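# Swap hard drive, power supply and blanking panel between stations

## Task

Finish three jobs in whatever order you like. (a) Take the hard drive off the cart and set it lying flat on the anti-static mat on the work bench, entirely within the mat's borders. (b) Carry the spare power supply from the parts shelving over to the work bench; it is the slim steel box with a round fan on one end and gold contacts on the other. (c) Move the blanking panel from the work bench into the empty bay of the parts shelving, completely inside it. No other item from the bench or the shelving may end up on the floor. Breaking the hard drive by dropping or knocking it hard fails the job, and so does the robot toppling or being left tilted.

## Robot and tools

Robot: a Hello Robot Stretch 4 with one arm. It has an omni-wheel base, a lift that rides up a mast, an arm that telescopes straight forward, a three-axis wrist (yaw, pitch, roll) and a five-finger hand. It stands about 1.6 m tall, and the base rim lies within 0.23 m of the base origin.

Frames: the base frame sits on the floor under the base centre, x forward, y left, z up, in metres. hand_pose is reported in this frame for the hand point, 0.045 m in front of the palm, and can be slightly off. The odometry frame is the base frame as it was when the scene began; base_odometry counts wheel turns only (slip counts as travel), heading in rad, left positive.

move: one call carries one action. Its motions start together but may finish at different times.
- base: a single object using relative offsets from where the base last measured itself. translate_m (metres, forward positive, -2 to 2), strafe_m (metres, left positive, -2 to 2), rotate_rad (radians, counter-clockwise positive, -3.2 to 3.2). translate_m and strafe_m may be combined for a straight diagonal; rotate_rad must be sent alone.
- joints: absolute targets keyed by joint name, one object for the single arm. lift_m 0 to 1.2 m; arm_m 0 to 0.55 m; wrist_yaw_rad -1.134 to 4.276 (0 ahead, positive left, 3.14 folded back); wrist_pitch_rad -1.117 to 4.259 (0 level, 1.57 pointing down); wrist_roll_rad -1.117 to 4.259 (0 palm up, 1.57 palm to robot's right, 3.14 palm down). Hand values are on a -1 to 1 scale: hand_little, hand_ring, hand_middle, hand_index and hand_thumb_bend go +1 straight/open to -1 curled; hand_thumb_turn is +1 beside the palm, -1 opposite the fingers. hand_force_limit (-1 to 1, about 0 to 10 N at a fingertip, 15 N for thumb motors) and hand_speed (-0.96 to 1) are settings, not motions. Targets past a range are clipped and reported; other out-of-range values get the call refused, and unknown keys make it invalid.
- speeds: per-joint top speed for lift_m, arm_m and the wrist joints. pace: "slow", "default", "fast" or "max". A raised lift caps base speed.
- contact_limits: 0 (lightest) to 1 (hardest), default 0.5, for arm_m, lift_m, translate_m, strafe_m, rotate_rad; put each only beside its own command. Even at 0 the arm needs a firm 15-40 N to stop, so for a light press aim only 1-3 mm beyond contact.
- {"end_of_arm": "enable_torque"} sent alone revives wrist motors that switched off.
- cameras: list from head_camera, head_left_camera, head_right_camera, wrist_camera, or "all". blocking: true (default) waits for rest; false returns in about 0.5 s while motion continues.
An empty move just reports state and images.

wait(seconds 0 to 10, cameras) lets time pass and returns state. stop brakes everything still running. zoom_image(camera, region [x0,y0,x1,y1] pixels, at most 504 by 504) enlarges part of the newest image. show_instructions shows the reference page. finished_scene(scene = the current scene's number) closes the scene irreversibly; the placements must hold with no robot help.

Result lines: move reads "done" or the worst status. base_status and joint_status per motion: done, moving, off_target (may still be pushing), contact_stop (held back, goes slack), time_out, limit_stop_at_own_body, limit_stop_at_tilt (lean over 6 degrees; arm, lift and wheels go slack), torque_fault. An uncommanded stop or a refused call cancels the remaining move, wait and finished_scene calls in that reply. on_its_own lists things the robot did unasked (slack joints, servo currents out of rest range). lidar_m: 12 distances, 30-degree sectors, first straight ahead, going counter-clockwise; "-" means nothing or nearer than 0.25 m. wrist_depth_mm: 7x7 grid of depths in mm. turned_by_wheels vs turned_by_imu differing by over about 0.1 rad in one move signals slip or a collision. base_tilt in degrees. motor_effort in percent with peak in brackets; servo_current in mA.

Hand: close with thumb turned in front of the palm to wrap objects 0.035 to 0.065 m thick. A motor starts only when its target changes; it stops at target or when its load reaches hand_force_limit, then locks. hand_stopped_by gives six words for little, ring, middle, index, thumb_bend, thumb_turn. The *_load_n values show fingertip force; a grip lost drops them to about 0. For gentle grips, use hand_speed -0.94 or lower. At scene start force limit is 0 and speed -0.8. The wrist camera sits behind the palm heel and can strike things.

Cautions: the hard drive must never fall or be banged; lower it slowly and release only once it rests flat on the mat. Avoid self-collisions (hand over base with lift below about 0.25, awkward tilt-plus-roll, folded wrist with tilt). Do not turn, drive or brake sharply with over 1 kg held and arm_m above 0.2. Do not push hard on fixed furniture, let parts fall far, or leave other items on the floor. Objects may occasionally be nudged by something unseen.

Each tool is called after "Call:" by a JSON object that holds its "name" and its "arguments", one argument or row to a line.

Reference images:

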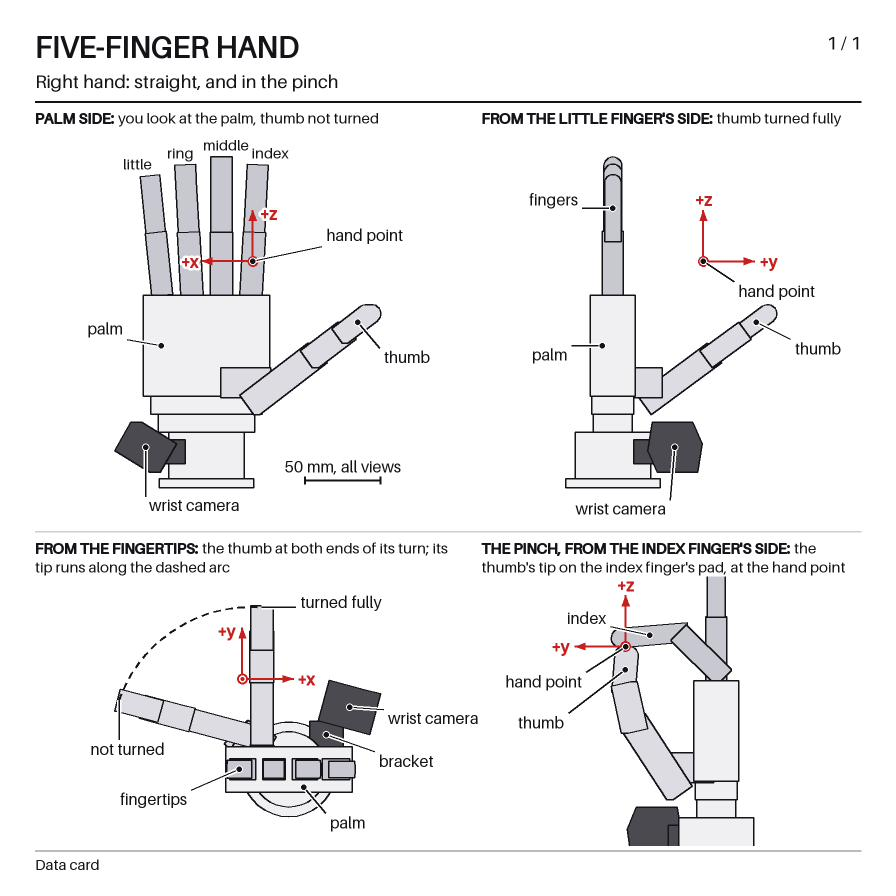

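## Session

Call:
{"name": "move", "arguments": {

}}

Scene clock: 0.00 s.
base_odometry: x=+0.000 y=+0.000 heading=+0.000
turned_by_wheels: +0.000
turned_by_imu: +0.000
base_tilt: forward=-0.5 right=-0.5
lidar_m: 0.73 0.74 1.78 1.62 1.75 1.97 1.77 1.66 1.68 2.33 1.98 0.80
base_status: not commanded
joint_positions: lift_m=+0.168 arm_m=+0.002 wrist_yaw_rad=+3.185 wrist_pitch_rad=+0.004 wrist_roll_rad=+0.000 hand_little=+1.000 hand_ring=+1.000 hand_middle=+1.000 hand_index=+1.000 hand_thumb_turn=+1.000 hand_thumb_bend=+1.000 hand_force_limit=+0.000 hand_speed=-0.800
joint_status: not commanded
measured_speeds: all 0
hand_stopped_by: target,target,target,target,target,target
little_load_n: 0.0
ring_load_n: 0.0
middle_load_n: 0.0
index_load_n: 0.0
thumb_bend_load_n: 0.0
thumb_turn_load_n: 0.0
motor_effort: lift_m=+20 arm_m=+2 wheel_0=-1 wheel_1=+0 wheel_2=-1
servo_current: wrist_yaw_rad=33 wrist_pitch_rad=39 wrist_roll_rad=52
hand_pose: x=-0.0535 y=+0.1086 z=+0.4058 quat_wxyz=(-0.510, -0.512, +0.490, +0.488) (m; base frame)
wrist_depth_mm: - 139 223 - - - - / - 137 143 - - - - / - 124 162 - - - - / - 136 195 - - - - / 137 - - - - - - / 218 1537 1537 196 1756 - - / 891 1042 116 - - - -
pictures: head_camera, head_left_camera, head_right_camera, wrist_camera
Images, in order (width x height): head_camera 420x560, head_left_camera 420x672, head_right_camera 420x672, wrist_camera 616x392.

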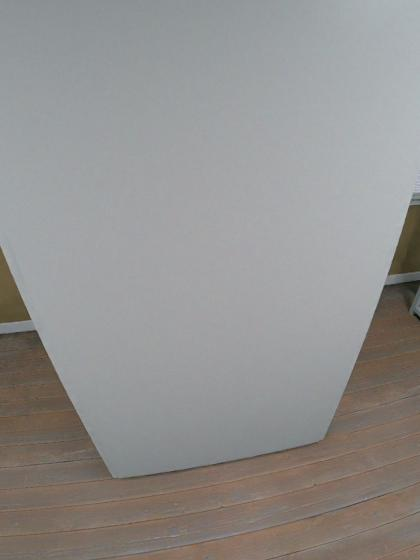

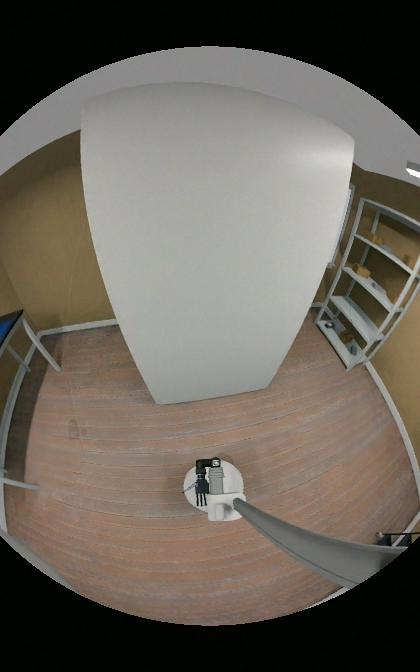

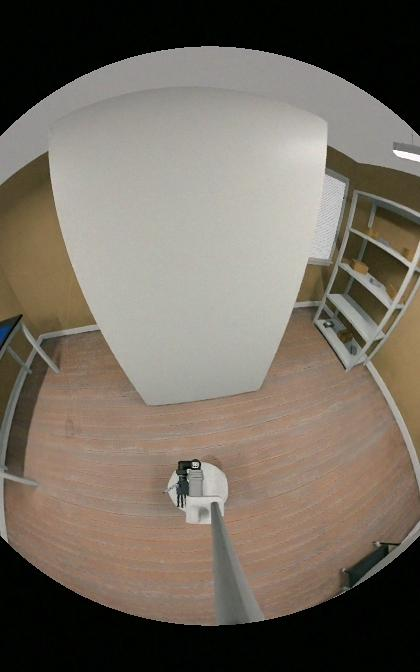

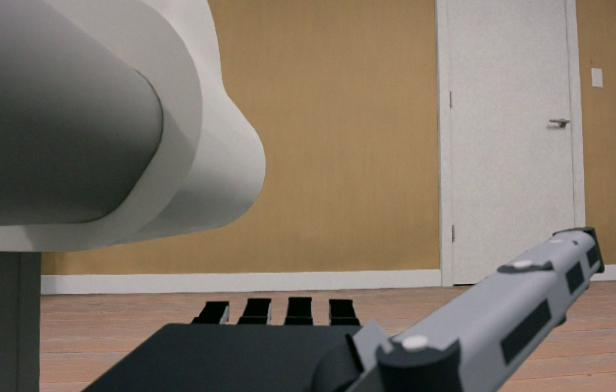

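Call:
{"name": "move", "arguments": {
  "base": {"rotate_rad": 1.5708},
  "cameras": ["head_camera","head_left_camera"]
}}

Call:
{"name": "move", "arguments": {
  "base": {"rotate_rad": -2.356},
  "cameras": ["head_camera"]
}}

Call:
{"name": "move", "arguments": {
  "base": {"rotate_rad": -0.7854},
  "cameras": ["head_camera", "head_right_camera"]
}}

Scene clock: 5.37 s.
move: done
base_odometry: x=+0.000 y=+0.000 heading=+1.571
turned_by_wheels: +1.571
turned_by_imu: +1.540
base_tilt: forward=-0.6 right=-0.6
lidar_m: 1.62 1.65 1.97 1.77 1.67 1.68 2.33 1.96 0.82 0.73 0.75 1.77
base_status: done
joint_positions: lift_m=+0.168 arm_m=+0.002 wrist_yaw_rad=+3.185 wrist_pitch_rad=+0.004 wrist_roll_rad=+0.000 hand_little=+1.000 hand_ring=+1.000 hand_middle=+1.000 hand_index=+1.000 hand_thumb_turn=+1.000 hand_thumb_bend=+1.000 hand_force_limit=+0.000 hand_speed=-0.800
joint_status: not commanded
measured_speeds: all 0
hand_stopped_by: target,target,target,target,target,target
little_load_n: 0.0
ring_load_n: 0.0
middle_load_n: 0.0
index_load_n: 0.0
thumb_bend_load_n: 0.0
thumb_turn_load_n: 0.0
motor_effort: lift_m=+19(20) arm_m=+3(4) wheel_0=-1(11) wheel_1=-1(6) wheel_2=+0(10)
servo_current: wrist_yaw_rad=39(52) wrist_pitch_rad=20(65) wrist_roll_rad=39(65)
hand_pose: x=-0.0535 y=+0.1086 z=+0.4058 quat_wxyz=(-0.510, -0.512, +0.490, +0.488) (m; base frame)
wrist_depth_mm: - 139 - - - - - / - 138 154 - - - - / - 125 154 - - - - / - 137 200 - - - - / 211 - - - - - - / 1229 1576 1708 221 1756 - - / 831 1060 115 - - - -
pictures: head_camera, head_left_camera
Images, in order (width x height): head_camera 420x560, head_left_camera 420x672.

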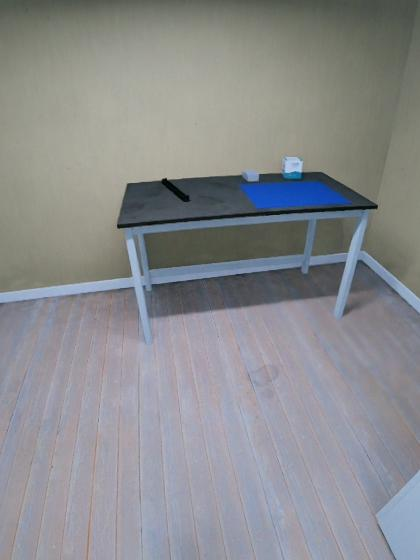

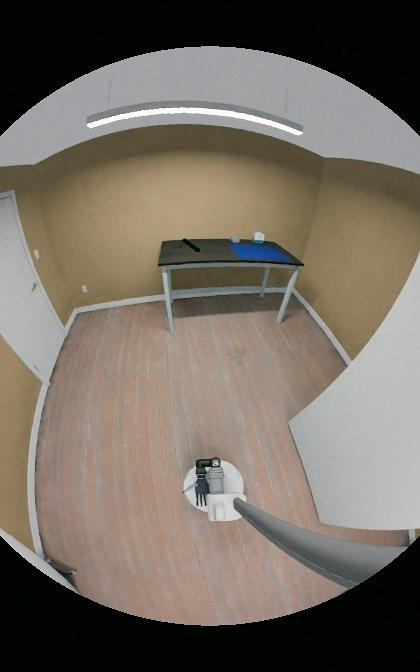

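Scene clock: 7.83 s.
move: done
base_odometry: x=+0.000 y=+0.000 heading=-0.785
turned_by_wheels: -2.356
turned_by_imu: -2.307
base_tilt: forward=-0.7 right=-0.5
lidar_m: 0.96 0.75 0.72 0.78 1.64 1.63 2.27 1.80 1.77 1.65 2.37 1.96
base_status: done
joint_positions: lift_m=+0.168 arm_m=+0.002 wrist_yaw_rad=+3.185 wrist_pitch_rad=+0.004 wrist_roll_rad=+0.000 hand_little=+1.000 hand_ring=+1.000 hand_middle=+1.000 hand_index=+1.000 hand_thumb_turn=+1.000 hand_thumb_bend=+1.000 hand_force_limit=+0.000 hand_speed=-0.800
joint_status: not commanded
measured_speeds: all 0
hand_stopped_by: target,target,target,target,target,target
little_load_n: 0.0
ring_load_n: 0.0
middle_load_n: 0.0
index_load_n: -0.5
thumb_bend_load_n: 0.0
thumb_turn_load_n: 0.0
motor_effort: lift_m=+20(20) arm_m=-4(4) wheel_0=+1(9) wheel_1=+0(7) wheel_2=+1(8)
servo_current: wrist_yaw_rad=33(52) wrist_pitch_rad=39(59) wrist_roll_rad=46(78)
hand_pose: x=-0.0535 y=+0.1086 z=+0.4058 quat_wxyz=(-0.510, -0.512, +0.490, +0.488) (m; base frame)
wrist_depth_mm: - 140 - - - - - / - 138 149 - - - - / - 125 154 - - - - / - 136 199 - - - - / 138 - - - - - - / 221 1537 1756 221 1808 - - / 831 1025 116 - - - -
pictures: head_camera
Images, in order (width x height): head_camera 420x560.

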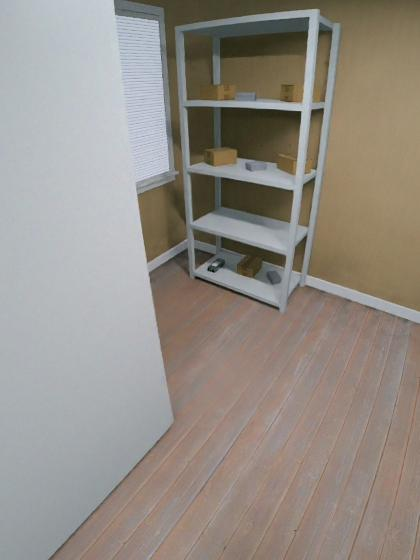

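Scene clock: 9.37 s.
move: done
base_odometry: x=+0.000 y=+0.000 heading=-1.571
turned_by_wheels: -0.785
turned_by_imu: -0.769
base_tilt: forward=-0.6 right=-0.5
lidar_m: 2.34 1.96 0.80 0.72 0.73 1.76 1.63 1.66 1.95 1.77 1.65 1.68
base_status: done
joint_positions: lift_m=+0.168 arm_m=+0.002 wrist_yaw_rad=+3.185 wrist_pitch_rad=+0.004 wrist_roll_rad=+0.000 hand_little=+1.000 hand_ring=+1.000 hand_middle=+1.000 hand_index=+1.000 hand_thumb_turn=+1.000 hand_thumb_bend=+1.000 hand_force_limit=+0.000 hand_speed=-0.800
joint_status: not commanded
measured_speeds: all 0
hand_stopped_by: target,target,target,target,target,target
little_load_n: 0.0
ring_load_n: 0.0
middle_load_n: 0.0
index_load_n: 0.0
thumb_bend_load_n: 0.0
thumb_turn_load_n: 0.0
motor_effort: lift_m=+20(20) arm_m=-4(4) wheel_0=-1(8) wheel_1=+1(6) wheel_2=-2(8)
servo_current: wrist_yaw_rad=33(52) wrist_pitch_rad=46(59) wrist_roll_rad=59(72)
hand_pose: x=-0.0535 y=+0.1086 z=+0.4058 quat_wxyz=(-0.510, -0.512, +0.490, +0.488) (m; base frame)
wrist_depth_mm: - 140 - - - - - / - 138 149 - - - - / - 125 154 - - - - / - 137 200 - - - - / 211 - - - - - - / 1229 1576 1708 221 1756 - - / 831 1060 116 - - - -
pictures: head_camera, head_right_camera
Images, in order (width x height): head_camera 420x560, head_right_camera 420x672.

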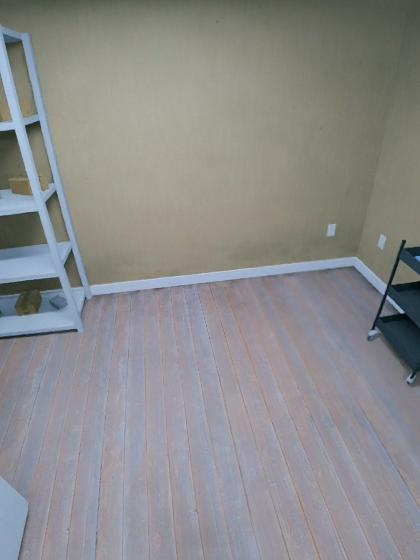

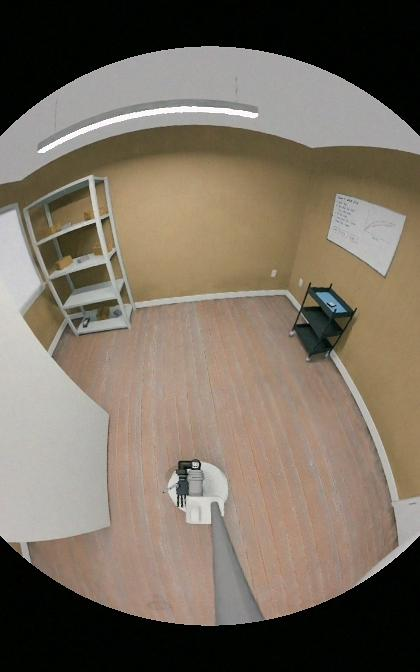

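Call:
{"name": "move", "arguments": {
  "base": {"rotate_rad": -0.6},
  "cameras": ["head_camera"]
}}

Call:
{"name": "zoom_image", "arguments": {
  "camera": "head_camera",
  "region": [120, 80, 370, 380]
}}

Scene clock: 14.40 s.
move: done
base_odometry: x=+0.000 y=+0.000 heading=-2.171
turned_by_wheels: -0.600
turned_by_imu: -0.587
base_tilt: forward=-0.6 right=-0.5
lidar_m: 1.66 2.33 1.98 0.84 0.72 0.74 1.87 1.61 1.63 1.99 1.77 1.78
base_status: done
joint_positions: lift_m=+0.168 arm_m=+0.002 wrist_yaw_rad=+3.185 wrist_pitch_rad=+0.004 wrist_roll_rad=+0.000 hand_little=+1.000 hand_ring=+1.000 hand_middle=+1.000 hand_index=+1.000 hand_thumb_turn=+1.000 hand_thumb_bend=+1.000 hand_force_limit=+0.000 hand_speed=-0.800
joint_status: not commanded
measured_speeds: all 0
hand_stopped_by: target,target,target,target,target,target
little_load_n: 0.0
ring_load_n: 0.0
middle_load_n: 0.0
index_load_n: 0.0
thumb_bend_load_n: 0.0
thumb_turn_load_n: 0.0
motor_effort: lift_m=+19(20) arm_m=-4(4) wheel_0=-1(8) wheel_1=+1(6) wheel_2=-2(7)
servo_current: wrist_yaw_rad=33(52) wrist_pitch_rad=46(59) wrist_roll_rad=52(65)
hand_pose: x=-0.0535 y=+0.1086 z=+0.4058 quat_wxyz=(-0.510, -0.512, +0.490, +0.488) (m; base frame)
wrist_depth_mm: - 140 - - - - - / - 138 150 - - - - / - 125 154 - - - - / - 136 200 - - - - / 211 - - - - - - / 1205 1537 1756 221 1756 - - / 831 1060 116 - - - -
pictures: head_camera
Images, in order (width x height): head_camera 420x560.

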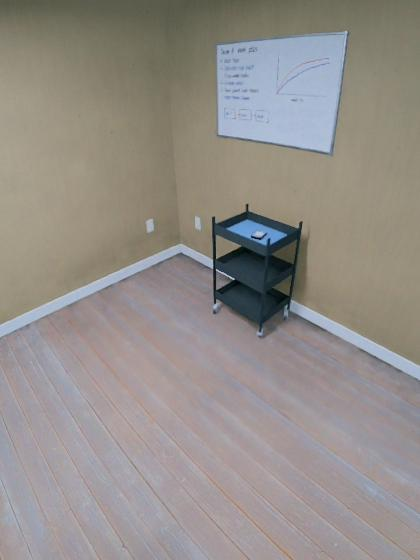

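Scaled by 1.680 from the camera's 420x560 image, which has a finer 1200x1600 frame.

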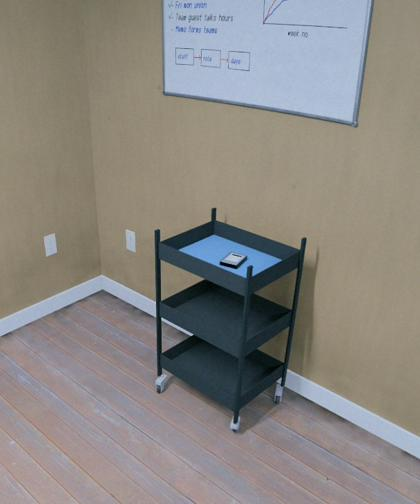

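Call:
{"name": "move", "arguments": {
  "base": {"rotate_rad": -0.97}
}}

Call:
{"name": "move", "arguments": {
  "base": {"translate_m": 0.4, "strafe_m": 1.2},
  "cameras": ["head_camera", "head_right_camera"]
}}

Call:
{"name": "zoom_image", "arguments": {
  "camera": "head_camera",
  "region": [100, 150, 350, 450]
}}

Scene clock: 33.90 s.
move: done
base_odometry: x=+0.000 y=+0.000 heading=-3.141
turned_by_wheels: -0.970
turned_by_imu: -0.949
base_tilt: forward=-0.5 right=-0.5
lidar_m: 1.77 1.66 1.69 2.34 1.99 0.82 0.72 0.75 1.78 1.62 2.42 1.94
base_status: done
joint_positions: lift_m=+0.168 arm_m=+0.002 wrist_yaw_rad=+3.185 wrist_pitch_rad=+0.004 wrist_roll_rad=+0.000 hand_little=+1.000 hand_ring=+1.000 hand_middle=+1.000 hand_index=+1.000 hand_thumb_turn=+1.000 hand_thumb_bend=+1.000 hand_force_limit=+0.000 hand_speed=-0.800
joint_status: not commanded
measured_speeds: all 0
hand_stopped_by: target,target,target,target,target,target
little_load_n: 0.0
ring_load_n: 0.0
middle_load_n: 0.0
index_load_n: 0.0
thumb_bend_load_n: 0.0
thumb_turn_load_n: 0.0
motor_effort: lift_m=+20(20) arm_m=-4(4) wheel_0=+0(6) wheel_1=+0(7) wheel_2=-1(7)
servo_current: wrist_yaw_rad=33(46) wrist_pitch_rad=7(59) wrist_roll_rad=39(78)
hand_pose: x=-0.0535 y=+0.1086 z=+0.4058 quat_wxyz=(-0.510, -0.512, +0.490, +0.488) (m; base frame)
wrist_depth_mm: - 139 - - - - - / - 138 138 - - - - / - 125 154 - - - - / - 136 200 - - - - / 211 - - - - 931 - / 221 - - 171 - - - / 820 - 115 - - - -
pictures: none

Scene clock: 39.57 s.
move: done
base_odometry: x=-0.399 y=-1.200 heading=-3.141
turned_by_wheels: +0.000
turned_by_imu: +0.004
base_tilt: forward=-0.6 right=-0.5
lidar_m: 0.78 0.79 1.32 1.20 1.21 1.42 2.05 1.38 1.62 2.78 2.03 1.33
base_status: done
joint_positions: lift_m=+0.168 arm_m=+0.002 wrist_yaw_rad=+3.185 wrist_pitch_rad=+0.004 wrist_roll_rad=+0.000 hand_little=+1.000 hand_ring=+1.000 hand_middle=+1.000 hand_index=+1.000 hand_thumb_turn=+1.000 hand_thumb_bend=+1.000 hand_force_limit=+0.000 hand_speed=-0.800
joint_status: not commanded
measured_speeds: all 0
hand_stopped_by: target,target,target,target,target,target
little_load_n: 0.0
ring_load_n: 0.0
middle_load_n: 0.0
index_load_n: 0.0
thumb_bend_load_n: 0.0
thumb_turn_load_n: 0.0
motor_effort: lift_m=+20(20) arm_m=-4(4) wheel_0=+1(9) wheel_1=-1(10) wheel_2=+0(6)
servo_current: wrist_yaw_rad=26(52) wrist_pitch_rad=46(65) wrist_roll_rad=46(78)
hand_pose: x=-0.0535 y=+0.1086 z=+0.4058 quat_wxyz=(-0.510, -0.512, +0.490, +0.488) (m; base frame)
wrist_depth_mm: - 140 - - - - - / - 138 150 - - - - / - 125 154 - - - - / - 136 200 - - - - / 137 1430 - - - - - / 220 1366 1808 222 1756 - - / 820 1025 116 - - - -
pictures: head_camera, head_right_camera
Images, in order (width x height): head_camera 420x560, head_right_camera 420x672.

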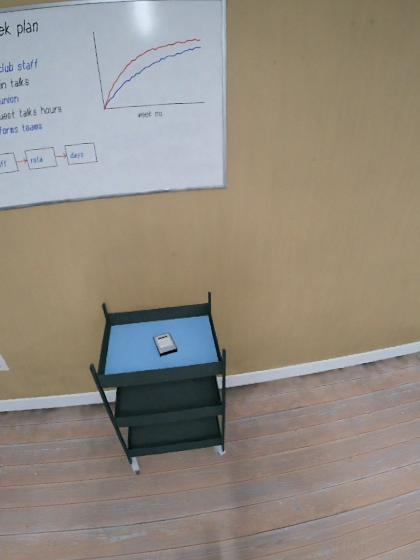

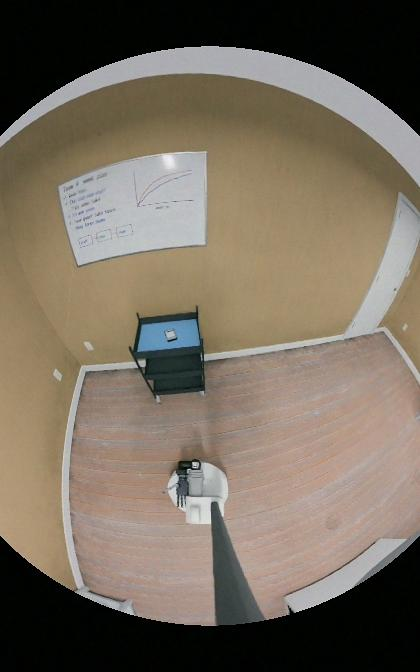

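Scaled by 1.680 from the camera's 420x560 image, which has a finer 1200x1600 frame.

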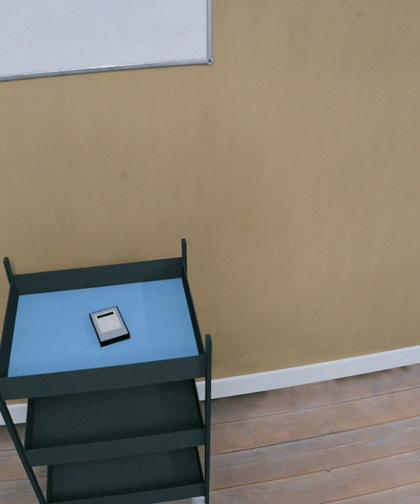

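Call:
{"name": "move", "arguments": {
  "joints": {"lift_m": 1.0}
}}

Call:
{"name": "move", "arguments": {
  "joints": {"wrist_yaw_rad": 0},
  "cameras": ["all"]
}}

Scene clock: 48.60 s.
move: done
base_odometry: x=-0.399 y=-1.200 heading=-3.141
turned_by_wheels: +0.000
turned_by_imu: +0.002
base_tilt: forward=-0.6 right=-0.5
lidar_m: 0.79 0.80 1.30 1.21 1.23 1.44 2.04 1.37 1.64 2.79 2.02 1.33
base_status: not commanded
joint_positions: lift_m=+1.000 arm_m=+0.002 wrist_yaw_rad=+3.185 wrist_pitch_rad=+0.004 wrist_roll_rad=+0.000 hand_little=+1.000 hand_ring=+1.000 hand_middle=+1.000 hand_index=+1.000 hand_thumb_turn=+1.000 hand_thumb_bend=+1.000 hand_force_limit=+0.000 hand_speed=-0.800
joint_status: all done
measured_speeds: all 0
hand_stopped_by: target,target,target,target,target,target
little_load_n: 0.5
ring_load_n: 0.0
middle_load_n: 0.0
index_load_n: 0.0
thumb_bend_load_n: 0.0
thumb_turn_load_n: 0.0
motor_effort: lift_m=+22(28) arm_m=-4(4) wheel_0=+1(1) wheel_1=-1(1) wheel_2=+0(0)
servo_current: wrist_yaw_rad=33(52) wrist_pitch_rad=52(59) wrist_roll_rad=52(72)
hand_pose: x=-0.0535 y=+0.1086 z=+1.2374 quat_wxyz=(-0.510, -0.512, +0.490, +0.488) (m; base frame)
wrist_depth_mm: - 139 - - - - - / - 138 149 - - - - / - 125 154 - - - - / - 136 200 - - - - / 137 1430 - - - - - / 220 1397 - 221 - - - / - - 116 - - - -
pictures: none

Scene clock: 51.00 s.
move: done
base_odometry: x=-0.399 y=-1.200 heading=-3.141
turned_by_wheels: +0.000
turned_by_imu: +0.001
base_tilt: forward=-0.6 right=-0.5
lidar_m: 0.78 0.80 1.32 1.20 1.22 1.43 2.04 1.38 1.64 2.78 2.05 1.34
base_status: not commanded
joint_positions: lift_m=+1.000 arm_m=+0.002 wrist_yaw_rad=+0.002 wrist_pitch_rad=+0.004 wrist_roll_rad=+0.000 hand_little=+1.000 hand_ring=+1.000 hand_middle=+1.000 hand_index=+1.000 hand_thumb_turn=+1.000 hand_thumb_bend=+1.000 hand_force_limit=+0.000 hand_speed=-0.800
joint_status: all done
measured_speeds: all 0
hand_stopped_by: target,target,target,target,target,target
little_load_n: 0.0
ring_load_n: 0.0
middle_load_n: 0.0
index_load_n: 0.0
thumb_bend_load_n: 0.0
thumb_turn_load_n: 0.0
motor_effort: lift_m=+22(23) arm_m=-4(4) wheel_0=+1(1) wheel_1=-1(1) wheel_2=+0(0)
servo_current: wrist_yaw_rad=33(117) wrist_pitch_rad=33(65) wrist_roll_rad=39(85)
hand_pose: x=+0.3949 y=-0.1178 z=+1.2374 quat_wxyz=(+0.499, +0.500, +0.501, +0.500) (m; base frame)
wrist_depth_mm: - - - - - - - / - - - - - - - / - - - - - - - / - - - - - - - / - - - - - - - / - - - 172 - - - / - - 116 - - - -
pictures: head_camera, head_left_camera, head_right_camera, wrist_camera
Images, in order (width x height): head_camera 420x560, head_left_camera 420x672, head_right_camera 420x672, wrist_camera 616x392.

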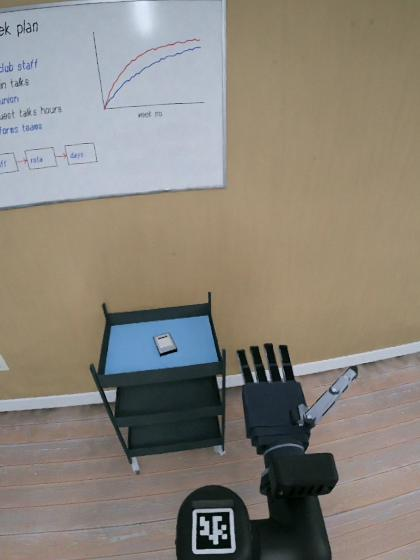

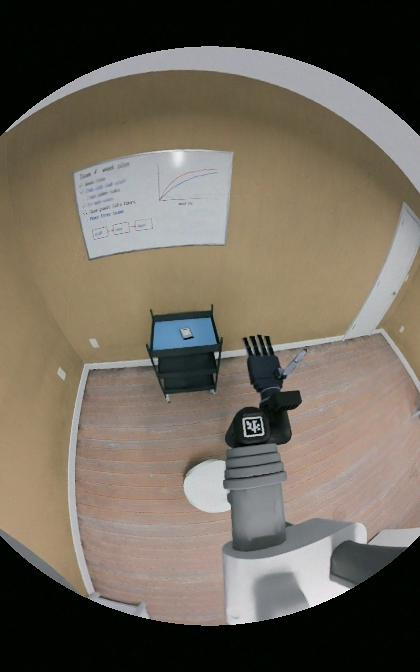

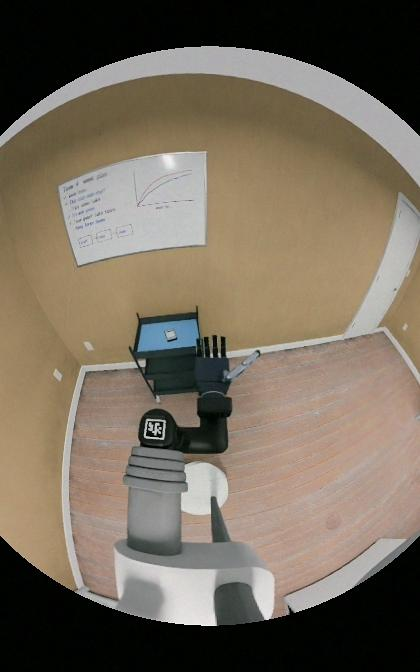

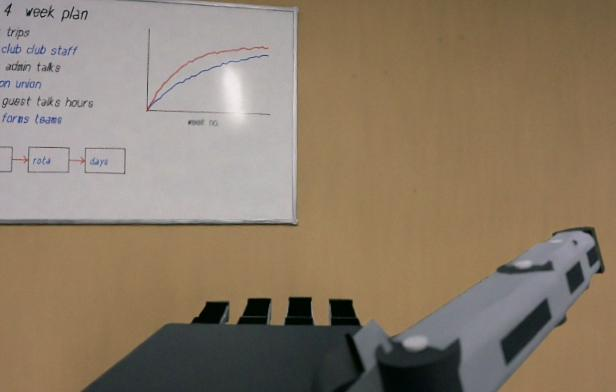

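Call:
{"name": "move", "arguments": {
  "base": {"strafe_m": 0.3},
  "joints": {"wrist_pitch_rad": 1.2, "arm_m": 0.15, "hand_thumb_turn": -1},
  "cameras": ["head_camera", "wrist_camera"]
}}

Scene clock: 66.33 s.
move: done
base_odometry: x=-0.399 y=-1.500 heading=-3.141
turned_by_wheels: +0.000
turned_by_imu: +0.003
base_tilt: forward=-0.7 right=-0.5
lidar_m: 0.74 1.19 1.00 0.91 0.92 1.19 1.33 1.53 1.68 3.06 1.97 0.84
base_status: done
joint_positions: lift_m=+1.000 arm_m=+0.150 wrist_yaw_rad=+0.001 wrist_pitch_rad=+1.199 wrist_roll_rad=+0.000 hand_little=+1.000 hand_ring=+1.000 hand_middle=+1.000 hand_index=+1.000 hand_thumb_turn=-1.000 hand_thumb_bend=+1.000 hand_force_limit=+0.000 hand_speed=-0.800
joint_status: all done
measured_speeds: all 0
hand_stopped_by: target,target,target,target,target,target
little_load_n: 0.0
ring_load_n: 0.0
middle_load_n: 0.0
index_load_n: 0.0
thumb_bend_load_n: 0.0
thumb_turn_load_n: 0.0
motor_effort: lift_m=+22(23) arm_m=+4(6) wheel_0=+0(12) wheel_1=-2(9) wheel_2=+0(4)
servo_current: wrist_yaw_rad=33(52) wrist_pitch_rad=46(85) wrist_roll_rad=59(78)
hand_pose: x=+0.4576 y=-0.1180 z=+0.9936 quat_wxyz=(+0.131, +0.694, +0.695, +0.131) (m; base frame)
wrist_depth_mm: - - 647 647 - - - / - - - - - 1397 1430 / 1281 1336 831 - - 1366 1397 / 1255 1229 1229 - - 1281 1281 / 1182 1205 1205 1205 - 1182 1160 / 1118 1118 1098 1118 - 1118 1118 / 1060 1060 116 - - 1078 1042
pictures: head_camera, wrist_camera
Images, in order (width x height): head_camera 420x560, wrist_camera 616x392.

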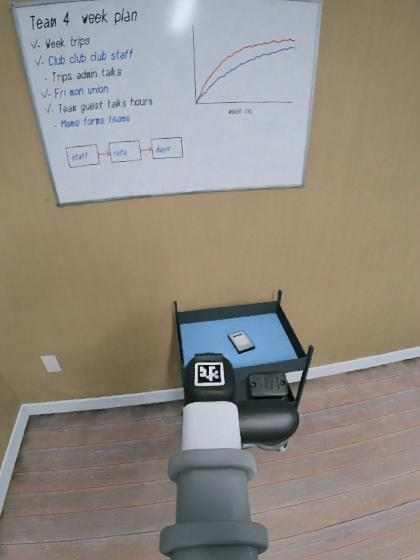

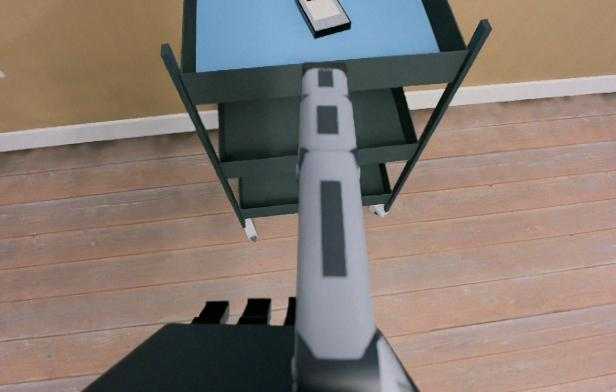

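Call:
{"name": "move", "arguments": {
  "base": {"translate_m": 0.25, "strafe_m": -0.05},
  "joints": {"wrist_pitch_rad": 1.57, "lift_m": 1.1}
}}

Call:
{"name": "move", "arguments": {
  "joints": {"arm_m": 0.42, "hand_thumb_turn": 1},
  "cameras": ["head_camera", "wrist_camera"]
}}

Scene clock: 83.17 s.
move: done
base_odometry: x=-0.649 y=-1.450 heading=-3.141
turned_by_wheels: +0.000
turned_by_imu: +0.002
base_tilt: forward=-0.6 right=-0.5
lidar_m: 0.50 0.52 1.08 0.98 1.00 1.27 1.59 1.71 1.98 3.06 1.57 0.56
base_status: done
joint_positions: lift_m=+1.100 arm_m=+0.150 wrist_yaw_rad=+0.001 wrist_pitch_rad=+1.568 wrist_roll_rad=+0.000 hand_little=+1.000 hand_ring=+1.000 hand_middle=+1.000 hand_index=+1.000 hand_thumb_turn=-1.000 hand_thumb_bend=+1.000 hand_force_limit=+0.000 hand_speed=-0.800
joint_status: all done
measured_speeds: all 0
hand_stopped_by: target,target,target,target,target,target
little_load_n: 0.0
ring_load_n: 0.0
middle_load_n: 0.0
index_load_n: 0.0
thumb_bend_load_n: 0.0
thumb_turn_load_n: 0.0
motor_effort: lift_m=+22(28) arm_m=+4(4) wheel_0=+0(7) wheel_1=+1(6) wheel_2=+0(11)
servo_current: wrist_yaw_rad=39(52) wrist_pitch_rad=46(111) wrist_roll_rad=59(72)
hand_pose: x=+0.3819 y=-0.1182 z=+1.0567 quat_wxyz=(+0.001, +0.707, +0.708, +0.001) (m; base frame)
wrist_depth_mm: - 564 - 559 569 1281 1281 / 1229 564 - - - 1255 1255 / 1229 1229 1025 - - 1255 1255 / 1255 1255 1255 1229 - 1229 1229 / 1229 1182 1229 1229 - 1229 1205 / 1229 1205 1025 991 - 1229 1229 / 1205 1229 116 - - 1229 1229
pictures: none

Scene clock: 88.80 s.
move: done
base_odometry: x=-0.649 y=-1.450 heading=-3.141
turned_by_wheels: +0.000
turned_by_imu: +0.002
base_tilt: forward=-0.6 right=-0.4
lidar_m: 0.50 0.51 1.08 0.98 1.01 1.28 1.61 1.72 2.00 3.07 1.58 0.55
base_status: not commanded
joint_positions: lift_m=+1.100 arm_m=+0.420 wrist_yaw_rad=+0.001 wrist_pitch_rad=+1.568 wrist_roll_rad=+0.000 hand_little=+1.000 hand_ring=+1.000 hand_middle=+1.000 hand_index=+1.000 hand_thumb_turn=+1.000 hand_thumb_bend=+1.000 hand_force_limit=+0.000 hand_speed=-0.800
joint_status: all done
measured_speeds: all 0
hand_stopped_by: target,target,target,target,target,target
little_load_n: 0.0
ring_load_n: 0.0
middle_load_n: 0.0
index_load_n: 0.0
thumb_bend_load_n: 0.0
thumb_turn_load_n: 0.0
motor_effort: lift_m=+22(23) arm_m=+4(6) wheel_0=+0(0) wheel_1=+1(1) wheel_2=+0(0)
servo_current: wrist_yaw_rad=33(59) wrist_pitch_rad=59(78) wrist_roll_rad=65(78)
hand_pose: x=+0.6518 y=-0.1182 z=+1.0567 quat_wxyz=(+0.001, +0.707, +0.708, +0.001) (m; base frame)
wrist_depth_mm: - - - - - - - / - 554 - - - - 1308 / 1229 554 - 549 539 1255 1229 / 1255 554 - 539 517 1255 1229 / 1205 1205 - - - 1229 - / 1205 1229 193 195 1205 - - / 1205 1182 116 - - - -
pictures: head_camera, wrist_camera
Images, in order (width x height): head_camera 420x560, wrist_camera 616x392.

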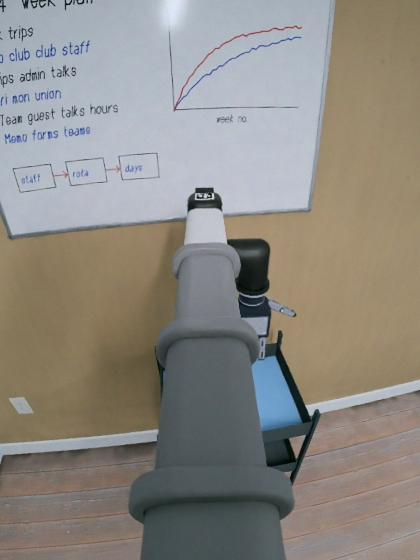

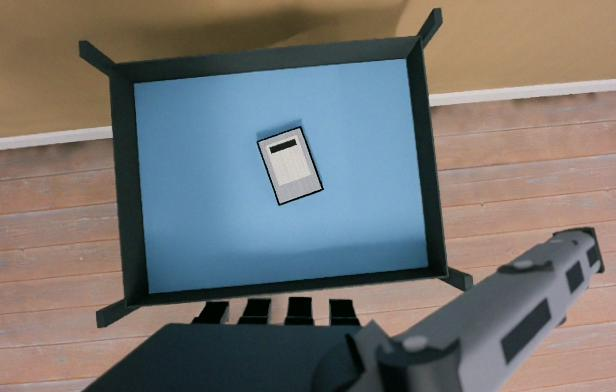

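Call:
{"name": "zoom_image", "arguments": {
  "camera": "wrist_camera",
  "region": [220, 90, 360, 230]
}}

Call:
{"name": "move", "arguments": {
  "joints": {"lift_m": 1.0},
  "cameras": ["wrist_camera"]
}}

Call:
{"name": "zoom_image", "arguments": {
  "camera": "wrist_camera",
  "region": [200, 70, 360, 230]
}}

Scaled by 3.600.

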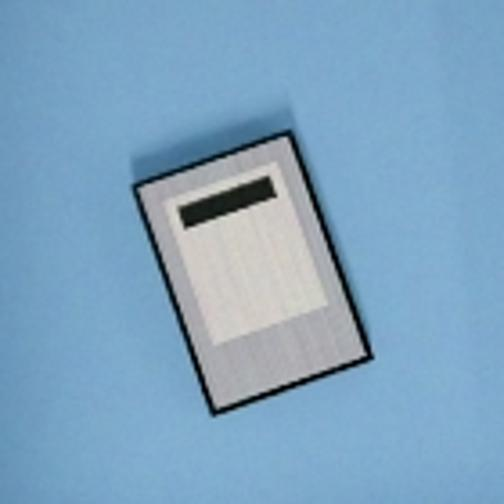

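Scene clock: 123.30 s.
move: done
base_odometry: x=-0.649 y=-1.450 heading=-3.141
turned_by_wheels: +0.000
turned_by_imu: +0.001
base_tilt: forward=-0.6 right=-0.6
lidar_m: 0.49 0.51 1.07 0.99 1.01 1.28 1.60 1.71 1.98 3.06 1.56 0.56
base_status: not commanded
joint_positions: lift_m=+1.000 arm_m=+0.420 wrist_yaw_rad=+0.001 wrist_pitch_rad=+1.568 wrist_roll_rad=+0.000 hand_little=+1.000 hand_ring=+1.000 hand_middle=+1.000 hand_index=+1.000 hand_thumb_turn=+1.000 hand_thumb_bend=+1.000 hand_force_limit=+0.000 hand_speed=-0.800
joint_status: all done
measured_speeds: all 0
hand_stopped_by: target,target,target,target,target,target
little_load_n: 0.0
ring_load_n: 0.0
middle_load_n: 0.0
index_load_n: 0.0
thumb_bend_load_n: 0.0
thumb_turn_load_n: 0.0
motor_effort: lift_m=+17(22) arm_m=+4(4) wheel_0=+0(0) wheel_1=+1(1) wheel_2=+0(0)
servo_current: wrist_yaw_rad=33(52) wrist_pitch_rad=39(65) wrist_roll_rad=72(78)
hand_pose: x=+0.6518 y=-0.1182 z=+0.9572 quat_wxyz=(+0.001, +0.707, +0.708, +0.001) (m; base frame)
wrist_depth_mm: - - - - 449 - - / - 455 - - - 1118 1160 / 1118 452 - 442 - 1138 1160 / 1118 - - 439 - 1138 1160 / 1118 449 - - - 455 - / 1118 445 - 171 - - - / 1098 1098 116 - - - -
pictures: wrist_camera
Images, in order (width x height): wrist_camera 616x392.

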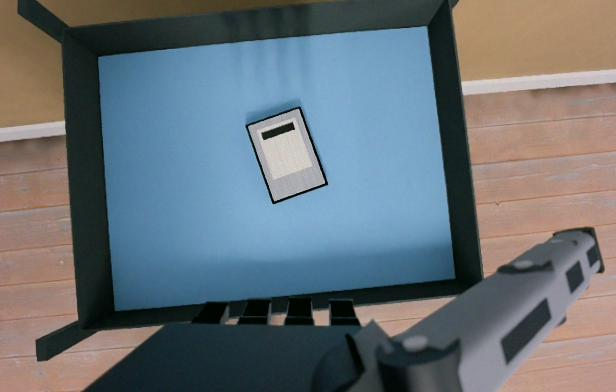

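Scaled by 3.150.

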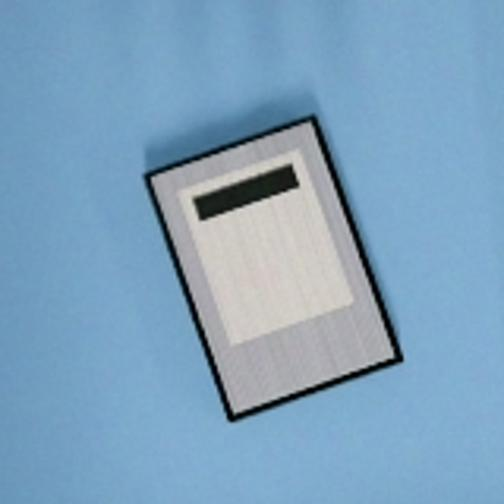

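Call:
{"name": "move", "arguments": {
  "joints": {"arm_m": 0.47},
  "cameras": ["wrist_camera"]
}}

Call:
{"name": "zoom_image", "arguments": {
  "camera": "wrist_camera",
  "region": [200, 100, 360, 260]
}}

Scene clock: 131.27 s.
move: done
base_odometry: x=-0.649 y=-1.450 heading=-3.141
turned_by_wheels: +0.000
turned_by_imu: +0.001
base_tilt: forward=-0.7 right=-0.4
lidar_m: 0.48 0.51 1.08 0.99 1.01 1.27 1.61 1.71 1.99 3.05 1.58 0.56
base_status: not commanded
joint_positions: lift_m=+1.000 arm_m=+0.470 wrist_yaw_rad=+0.001 wrist_pitch_rad=+1.568 wrist_roll_rad=+0.000 hand_little=+1.000 hand_ring=+1.000 hand_middle=+1.000 hand_index=+1.000 hand_thumb_turn=+1.000 hand_thumb_bend=+1.000 hand_force_limit=+0.000 hand_speed=-0.800
joint_status: all done
measured_speeds: all 0
hand_stopped_by: target,target,target,target,target,target
little_load_n: 0.0
ring_load_n: 0.0
middle_load_n: 0.0
index_load_n: 0.0
thumb_bend_load_n: 0.0
thumb_turn_load_n: 0.0
motor_effort: lift_m=+17(17) arm_m=+4(7) wheel_0=+0(0) wheel_1=+1(1) wheel_2=+0(0)
servo_current: wrist_yaw_rad=39(59) wrist_pitch_rad=33(52) wrist_roll_rad=46(72)
hand_pose: x=+0.7018 y=-0.1182 z=+0.9572 quat_wxyz=(+0.001, +0.707, +0.708, +0.001) (m; base frame)
wrist_depth_mm: - - - - - - - / 370 - - - 459 - - / 1042 455 - - - 1138 1138 / 1118 449 - 436 - 1118 1138 / 1118 - - - - 1118 - / 1118 - - 171 - - - / 1098 - 116 - - - -
pictures: wrist_camera
Images, in order (width x height): wrist_camera 616x392.

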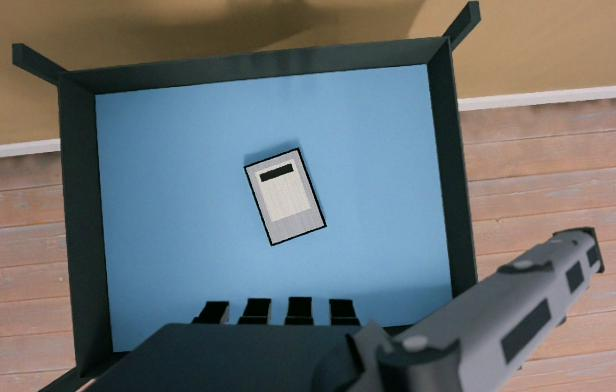

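Scaled by 3.150.

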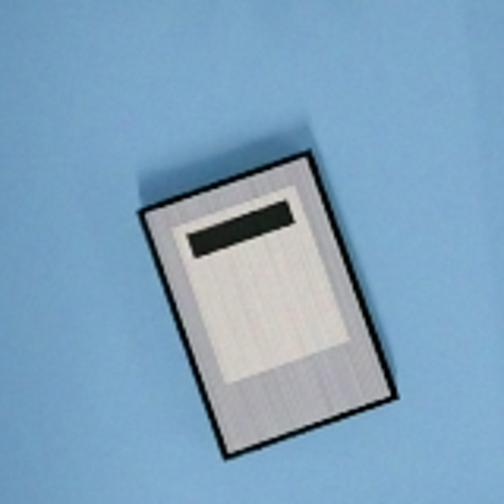

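Call:
{"name": "move", "arguments": {
  "joints": {"lift_m": 1.05, "arm_m": 0.3, "wrist_pitch_rad": 0.7, "wrist_roll_rad": 3.14}
}}

Call:
{"name": "move", "arguments": {
  "joints": {"wrist_yaw_rad": 1.97, "hand_thumb_turn": -1},
  "cameras": ["all"]
}}

Scene clock: 159.57 s.
move: done
base_odometry: x=-0.649 y=-1.450 heading=-3.141
turned_by_wheels: +0.000
turned_by_imu: +0.002
base_tilt: forward=-0.6 right=-0.4
lidar_m: 0.50 0.52 1.07 0.98 1.01 1.29 1.58 1.71 1.99 3.06 1.57 0.56
base_status: not commanded
joint_positions: lift_m=+1.050 arm_m=+0.300 wrist_yaw_rad=+0.001 wrist_pitch_rad=+0.709 wrist_roll_rad=+3.136 hand_little=+1.000 hand_ring=+1.000 hand_middle=+1.000 hand_index=+1.000 hand_thumb_turn=+1.000 hand_thumb_bend=+1.000 hand_force_limit=+0.000 hand_speed=-0.800
joint_status: all done
measured_speeds: all 0
hand_stopped_by: target,target,target,target,target,target
little_load_n: 0.0
ring_load_n: 0.0
middle_load_n: 0.0
index_load_n: 0.0
thumb_bend_load_n: 0.0
thumb_turn_load_n: 0.0
motor_effort: lift_m=+22(28) arm_m=-4(7) wheel_0=+0(0) wheel_1=+1(1) wheel_2=+0(0)
servo_current: wrist_yaw_rad=33(52) wrist_pitch_rad=65(150) wrist_roll_rad=52(137)
hand_pose: x=+0.5998 y=-0.0567 z=+1.0380 quat_wxyz=(-0.295, +0.645, -0.640, +0.296) (m; base frame)
wrist_depth_mm: 1160 1078 - 469 - 436 - / 1205 - - 508 - 488 - / - - - - - 554 - / - - - - - - - / - - - - - - - / - - - 171 - - - / - - 116 - - - -
pictures: none

Scene clock: 165.20 s.
move: done
base_odometry: x=-0.649 y=-1.450 heading=-3.141
turned_by_wheels: +0.000
turned_by_imu: +0.002
base_tilt: forward=-0.6 right=-0.5
lidar_m: 0.50 0.51 1.09 0.99 1.01 1.26 1.59 1.72 2.00 3.08 1.55 0.56
base_status: not commanded
joint_positions: lift_m=+1.050 arm_m=+0.300 wrist_yaw_rad=+1.968 wrist_pitch_rad=+0.709 wrist_roll_rad=+3.137 hand_little=+1.000 hand_ring=+1.000 hand_middle=+1.000 hand_index=+1.000 hand_thumb_turn=-1.000 hand_thumb_bend=+1.000 hand_force_limit=+0.000 hand_speed=-0.800
joint_status: all done
measured_speeds: all 0
hand_stopped_by: target,target,target,target,target,target
little_load_n: 0.0
ring_load_n: 0.0
middle_load_n: 0.0
index_load_n: 0.0
thumb_bend_load_n: 0.0
thumb_turn_load_n: 0.0
motor_effort: lift_m=+22(23) arm_m=-4(4) wheel_0=+0(0) wheel_1=+1(1) wheel_2=+0(0)
servo_current: wrist_yaw_rad=33(124) wrist_pitch_rad=52(78) wrist_roll_rad=33(78)
hand_pose: x=+0.4735 y=+0.1408 z=+1.0381 quat_wxyz=(-0.410, +0.890, +0.182, -0.081) (m; base frame)
wrist_depth_mm: - 1138 1138 1138 1138 1078 1118 / - 1205 1308 1255 1229 1255 1281 / - 1397 1397 1499 - 1464 1430 / - - - - - 1708 1661 / - - - - - - 1863 / - - - - - - - / - - 116 - - - -
pictures: head_camera, head_left_camera, head_right_camera, wrist_camera
Images, in order (width x height): head_camera 420x560, head_left_camera 420x672, head_right_camera 420x672, wrist_camera 616x392.

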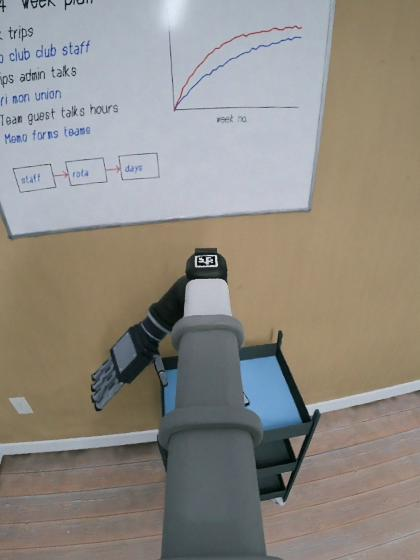

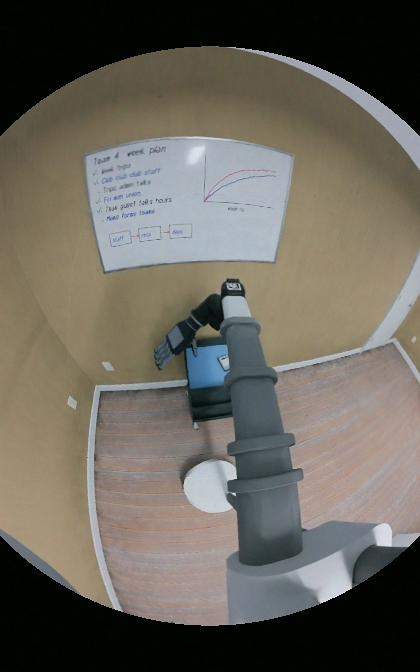

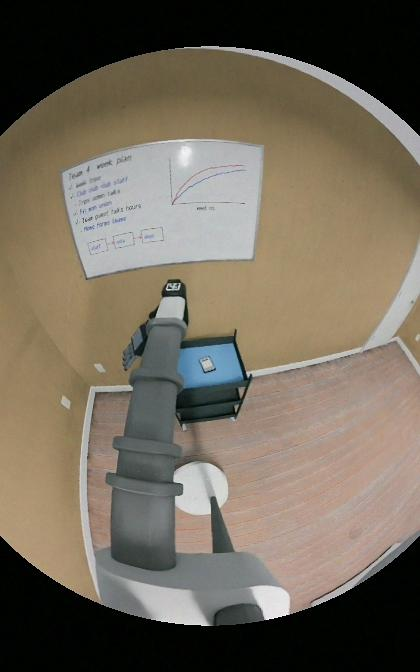

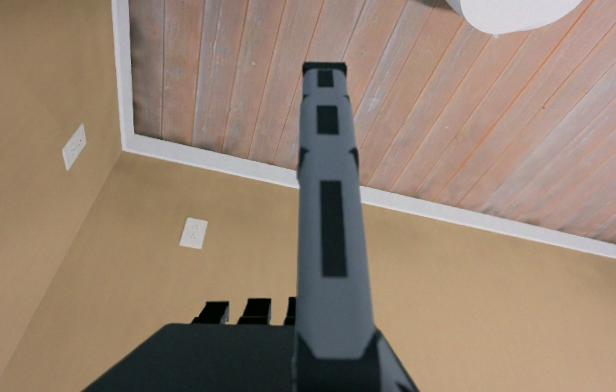

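Call:
{"name": "move", "arguments": {
  "base": {"translate_m": 0.1, "strafe_m": -0.226}
}}

Call:
{"name": "move", "arguments": {
  "joints": {"arm_m": 0.4255, "wrist_pitch_rad": 0.64, "lift_m": 0.85},
  "cameras": ["all"]
}}

Scene clock: 208.10 s.
move: done
base_odometry: x=-0.749 y=-1.224 heading=-3.141
turned_by_wheels: +0.000
turned_by_imu: +0.002
base_tilt: forward=-0.6 right=-0.5
lidar_m: 0.42 0.45 1.09 1.23 1.24 1.57 2.05 1.71 2.07 2.83 1.46 0.94
base_status: done
joint_positions: lift_m=+1.050 arm_m=+0.300 wrist_yaw_rad=+1.968 wrist_pitch_rad=+0.709 wrist_roll_rad=+3.137 hand_little=+1.000 hand_ring=+1.000 hand_middle=+1.000 hand_index=+1.000 hand_thumb_turn=-1.000 hand_thumb_bend=+1.000 hand_force_limit=+0.000 hand_speed=-0.800
joint_status: not commanded
measured_speeds: all 0
hand_stopped_by: target,target,target,target,target,target
little_load_n: 0.0
ring_load_n: 0.0
middle_load_n: 0.0
index_load_n: 0.0
thumb_bend_load_n: 0.0
thumb_turn_load_n: 0.0
motor_effort: lift_m=+21(23) arm_m=-4(4) wheel_0=+0(12) wheel_1=-1(7) wheel_2=+1(7)
servo_current: wrist_yaw_rad=26(52) wrist_pitch_rad=52(78) wrist_roll_rad=59(78)
hand_pose: x=+0.4735 y=+0.1408 z=+1.0381 quat_wxyz=(-0.410, +0.890, +0.182, -0.081) (m; base frame)
wrist_depth_mm: - - - - 1118 1078 1098 / - - - - 1255 1308 1255 / - 1430 1499 569 - 1430 1464 / - - 1708 1708 - 1661 1618 / - - - - - 1983 - / - - 194 - - - - / - - 116 - - - -
pictures: none

Scene clock: 210.03 s.
move: done
base_odometry: x=-0.749 y=-1.224 heading=-3.141
turned_by_wheels: +0.000
turned_by_imu: +0.001
base_tilt: forward=-0.6 right=-0.6
lidar_m: 0.44 0.45 1.11 1.21 1.24 1.58 2.04 1.69 2.09 2.83 1.45 0.94
base_status: not commanded
joint_positions: lift_m=+0.850 arm_m=+0.425 wrist_yaw_rad=+1.968 wrist_pitch_rad=+0.649 wrist_roll_rad=+3.137 hand_little=+1.000 hand_ring=+1.000 hand_middle=+1.000 hand_index=+1.000 hand_thumb_turn=-1.000 hand_thumb_bend=+1.000 hand_force_limit=+0.000 hand_speed=-0.800
joint_status: all done
measured_speeds: all 0
hand_stopped_by: target,target,target,target,target,target
little_load_n: 0.0
ring_load_n: 0.0
middle_load_n: 0.0
index_load_n: 0.0
thumb_bend_load_n: 0.0
thumb_turn_load_n: 0.0
motor_effort: lift_m=+17(22) arm_m=+4(6) wheel_0=+0(0) wheel_1=-1(1) wheel_2=+0(1)
servo_current: wrist_yaw_rad=39(46) wrist_pitch_rad=46(137) wrist_roll_rad=52(65)
hand_pose: x=+0.5946 y=+0.1510 z=+0.8465 quat_wxyz=(-0.436, +0.878, +0.179, -0.087) (m; base frame)
wrist_depth_mm: 236 274 272 265 272 272 - / - - - - - - 1118 / - - - - - 343 1255 / - - - - - 1464 1499 / - 1255 - - - 1708 1863 / - - 193 - - - - / - - 116 - - - -
pictures: head_camera, head_left_camera, head_right_camera, wrist_camera
Images, in order (width x height): head_camera 420x560, head_left_camera 420x672, head_right_camera 420x672, wrist_camera 616x392.

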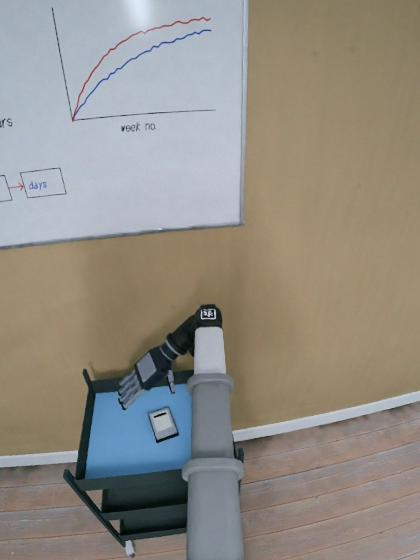

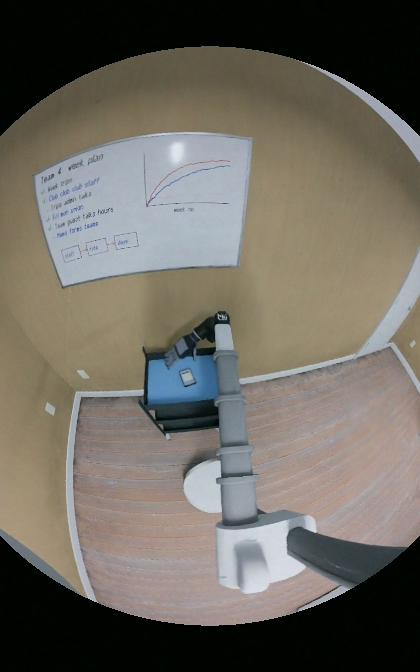

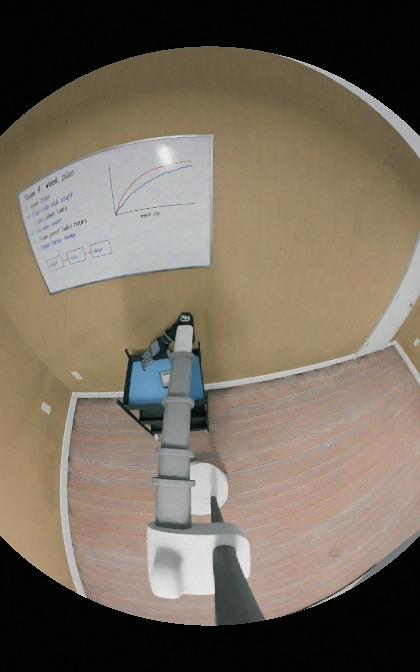

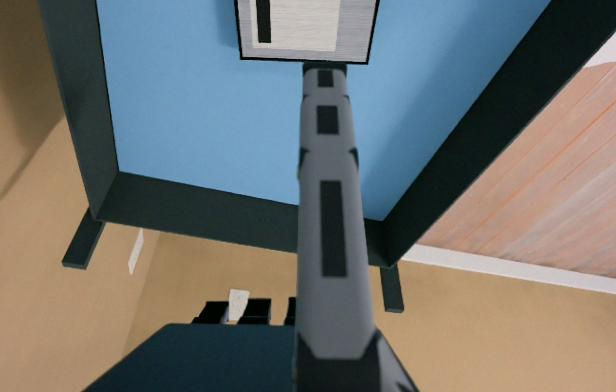

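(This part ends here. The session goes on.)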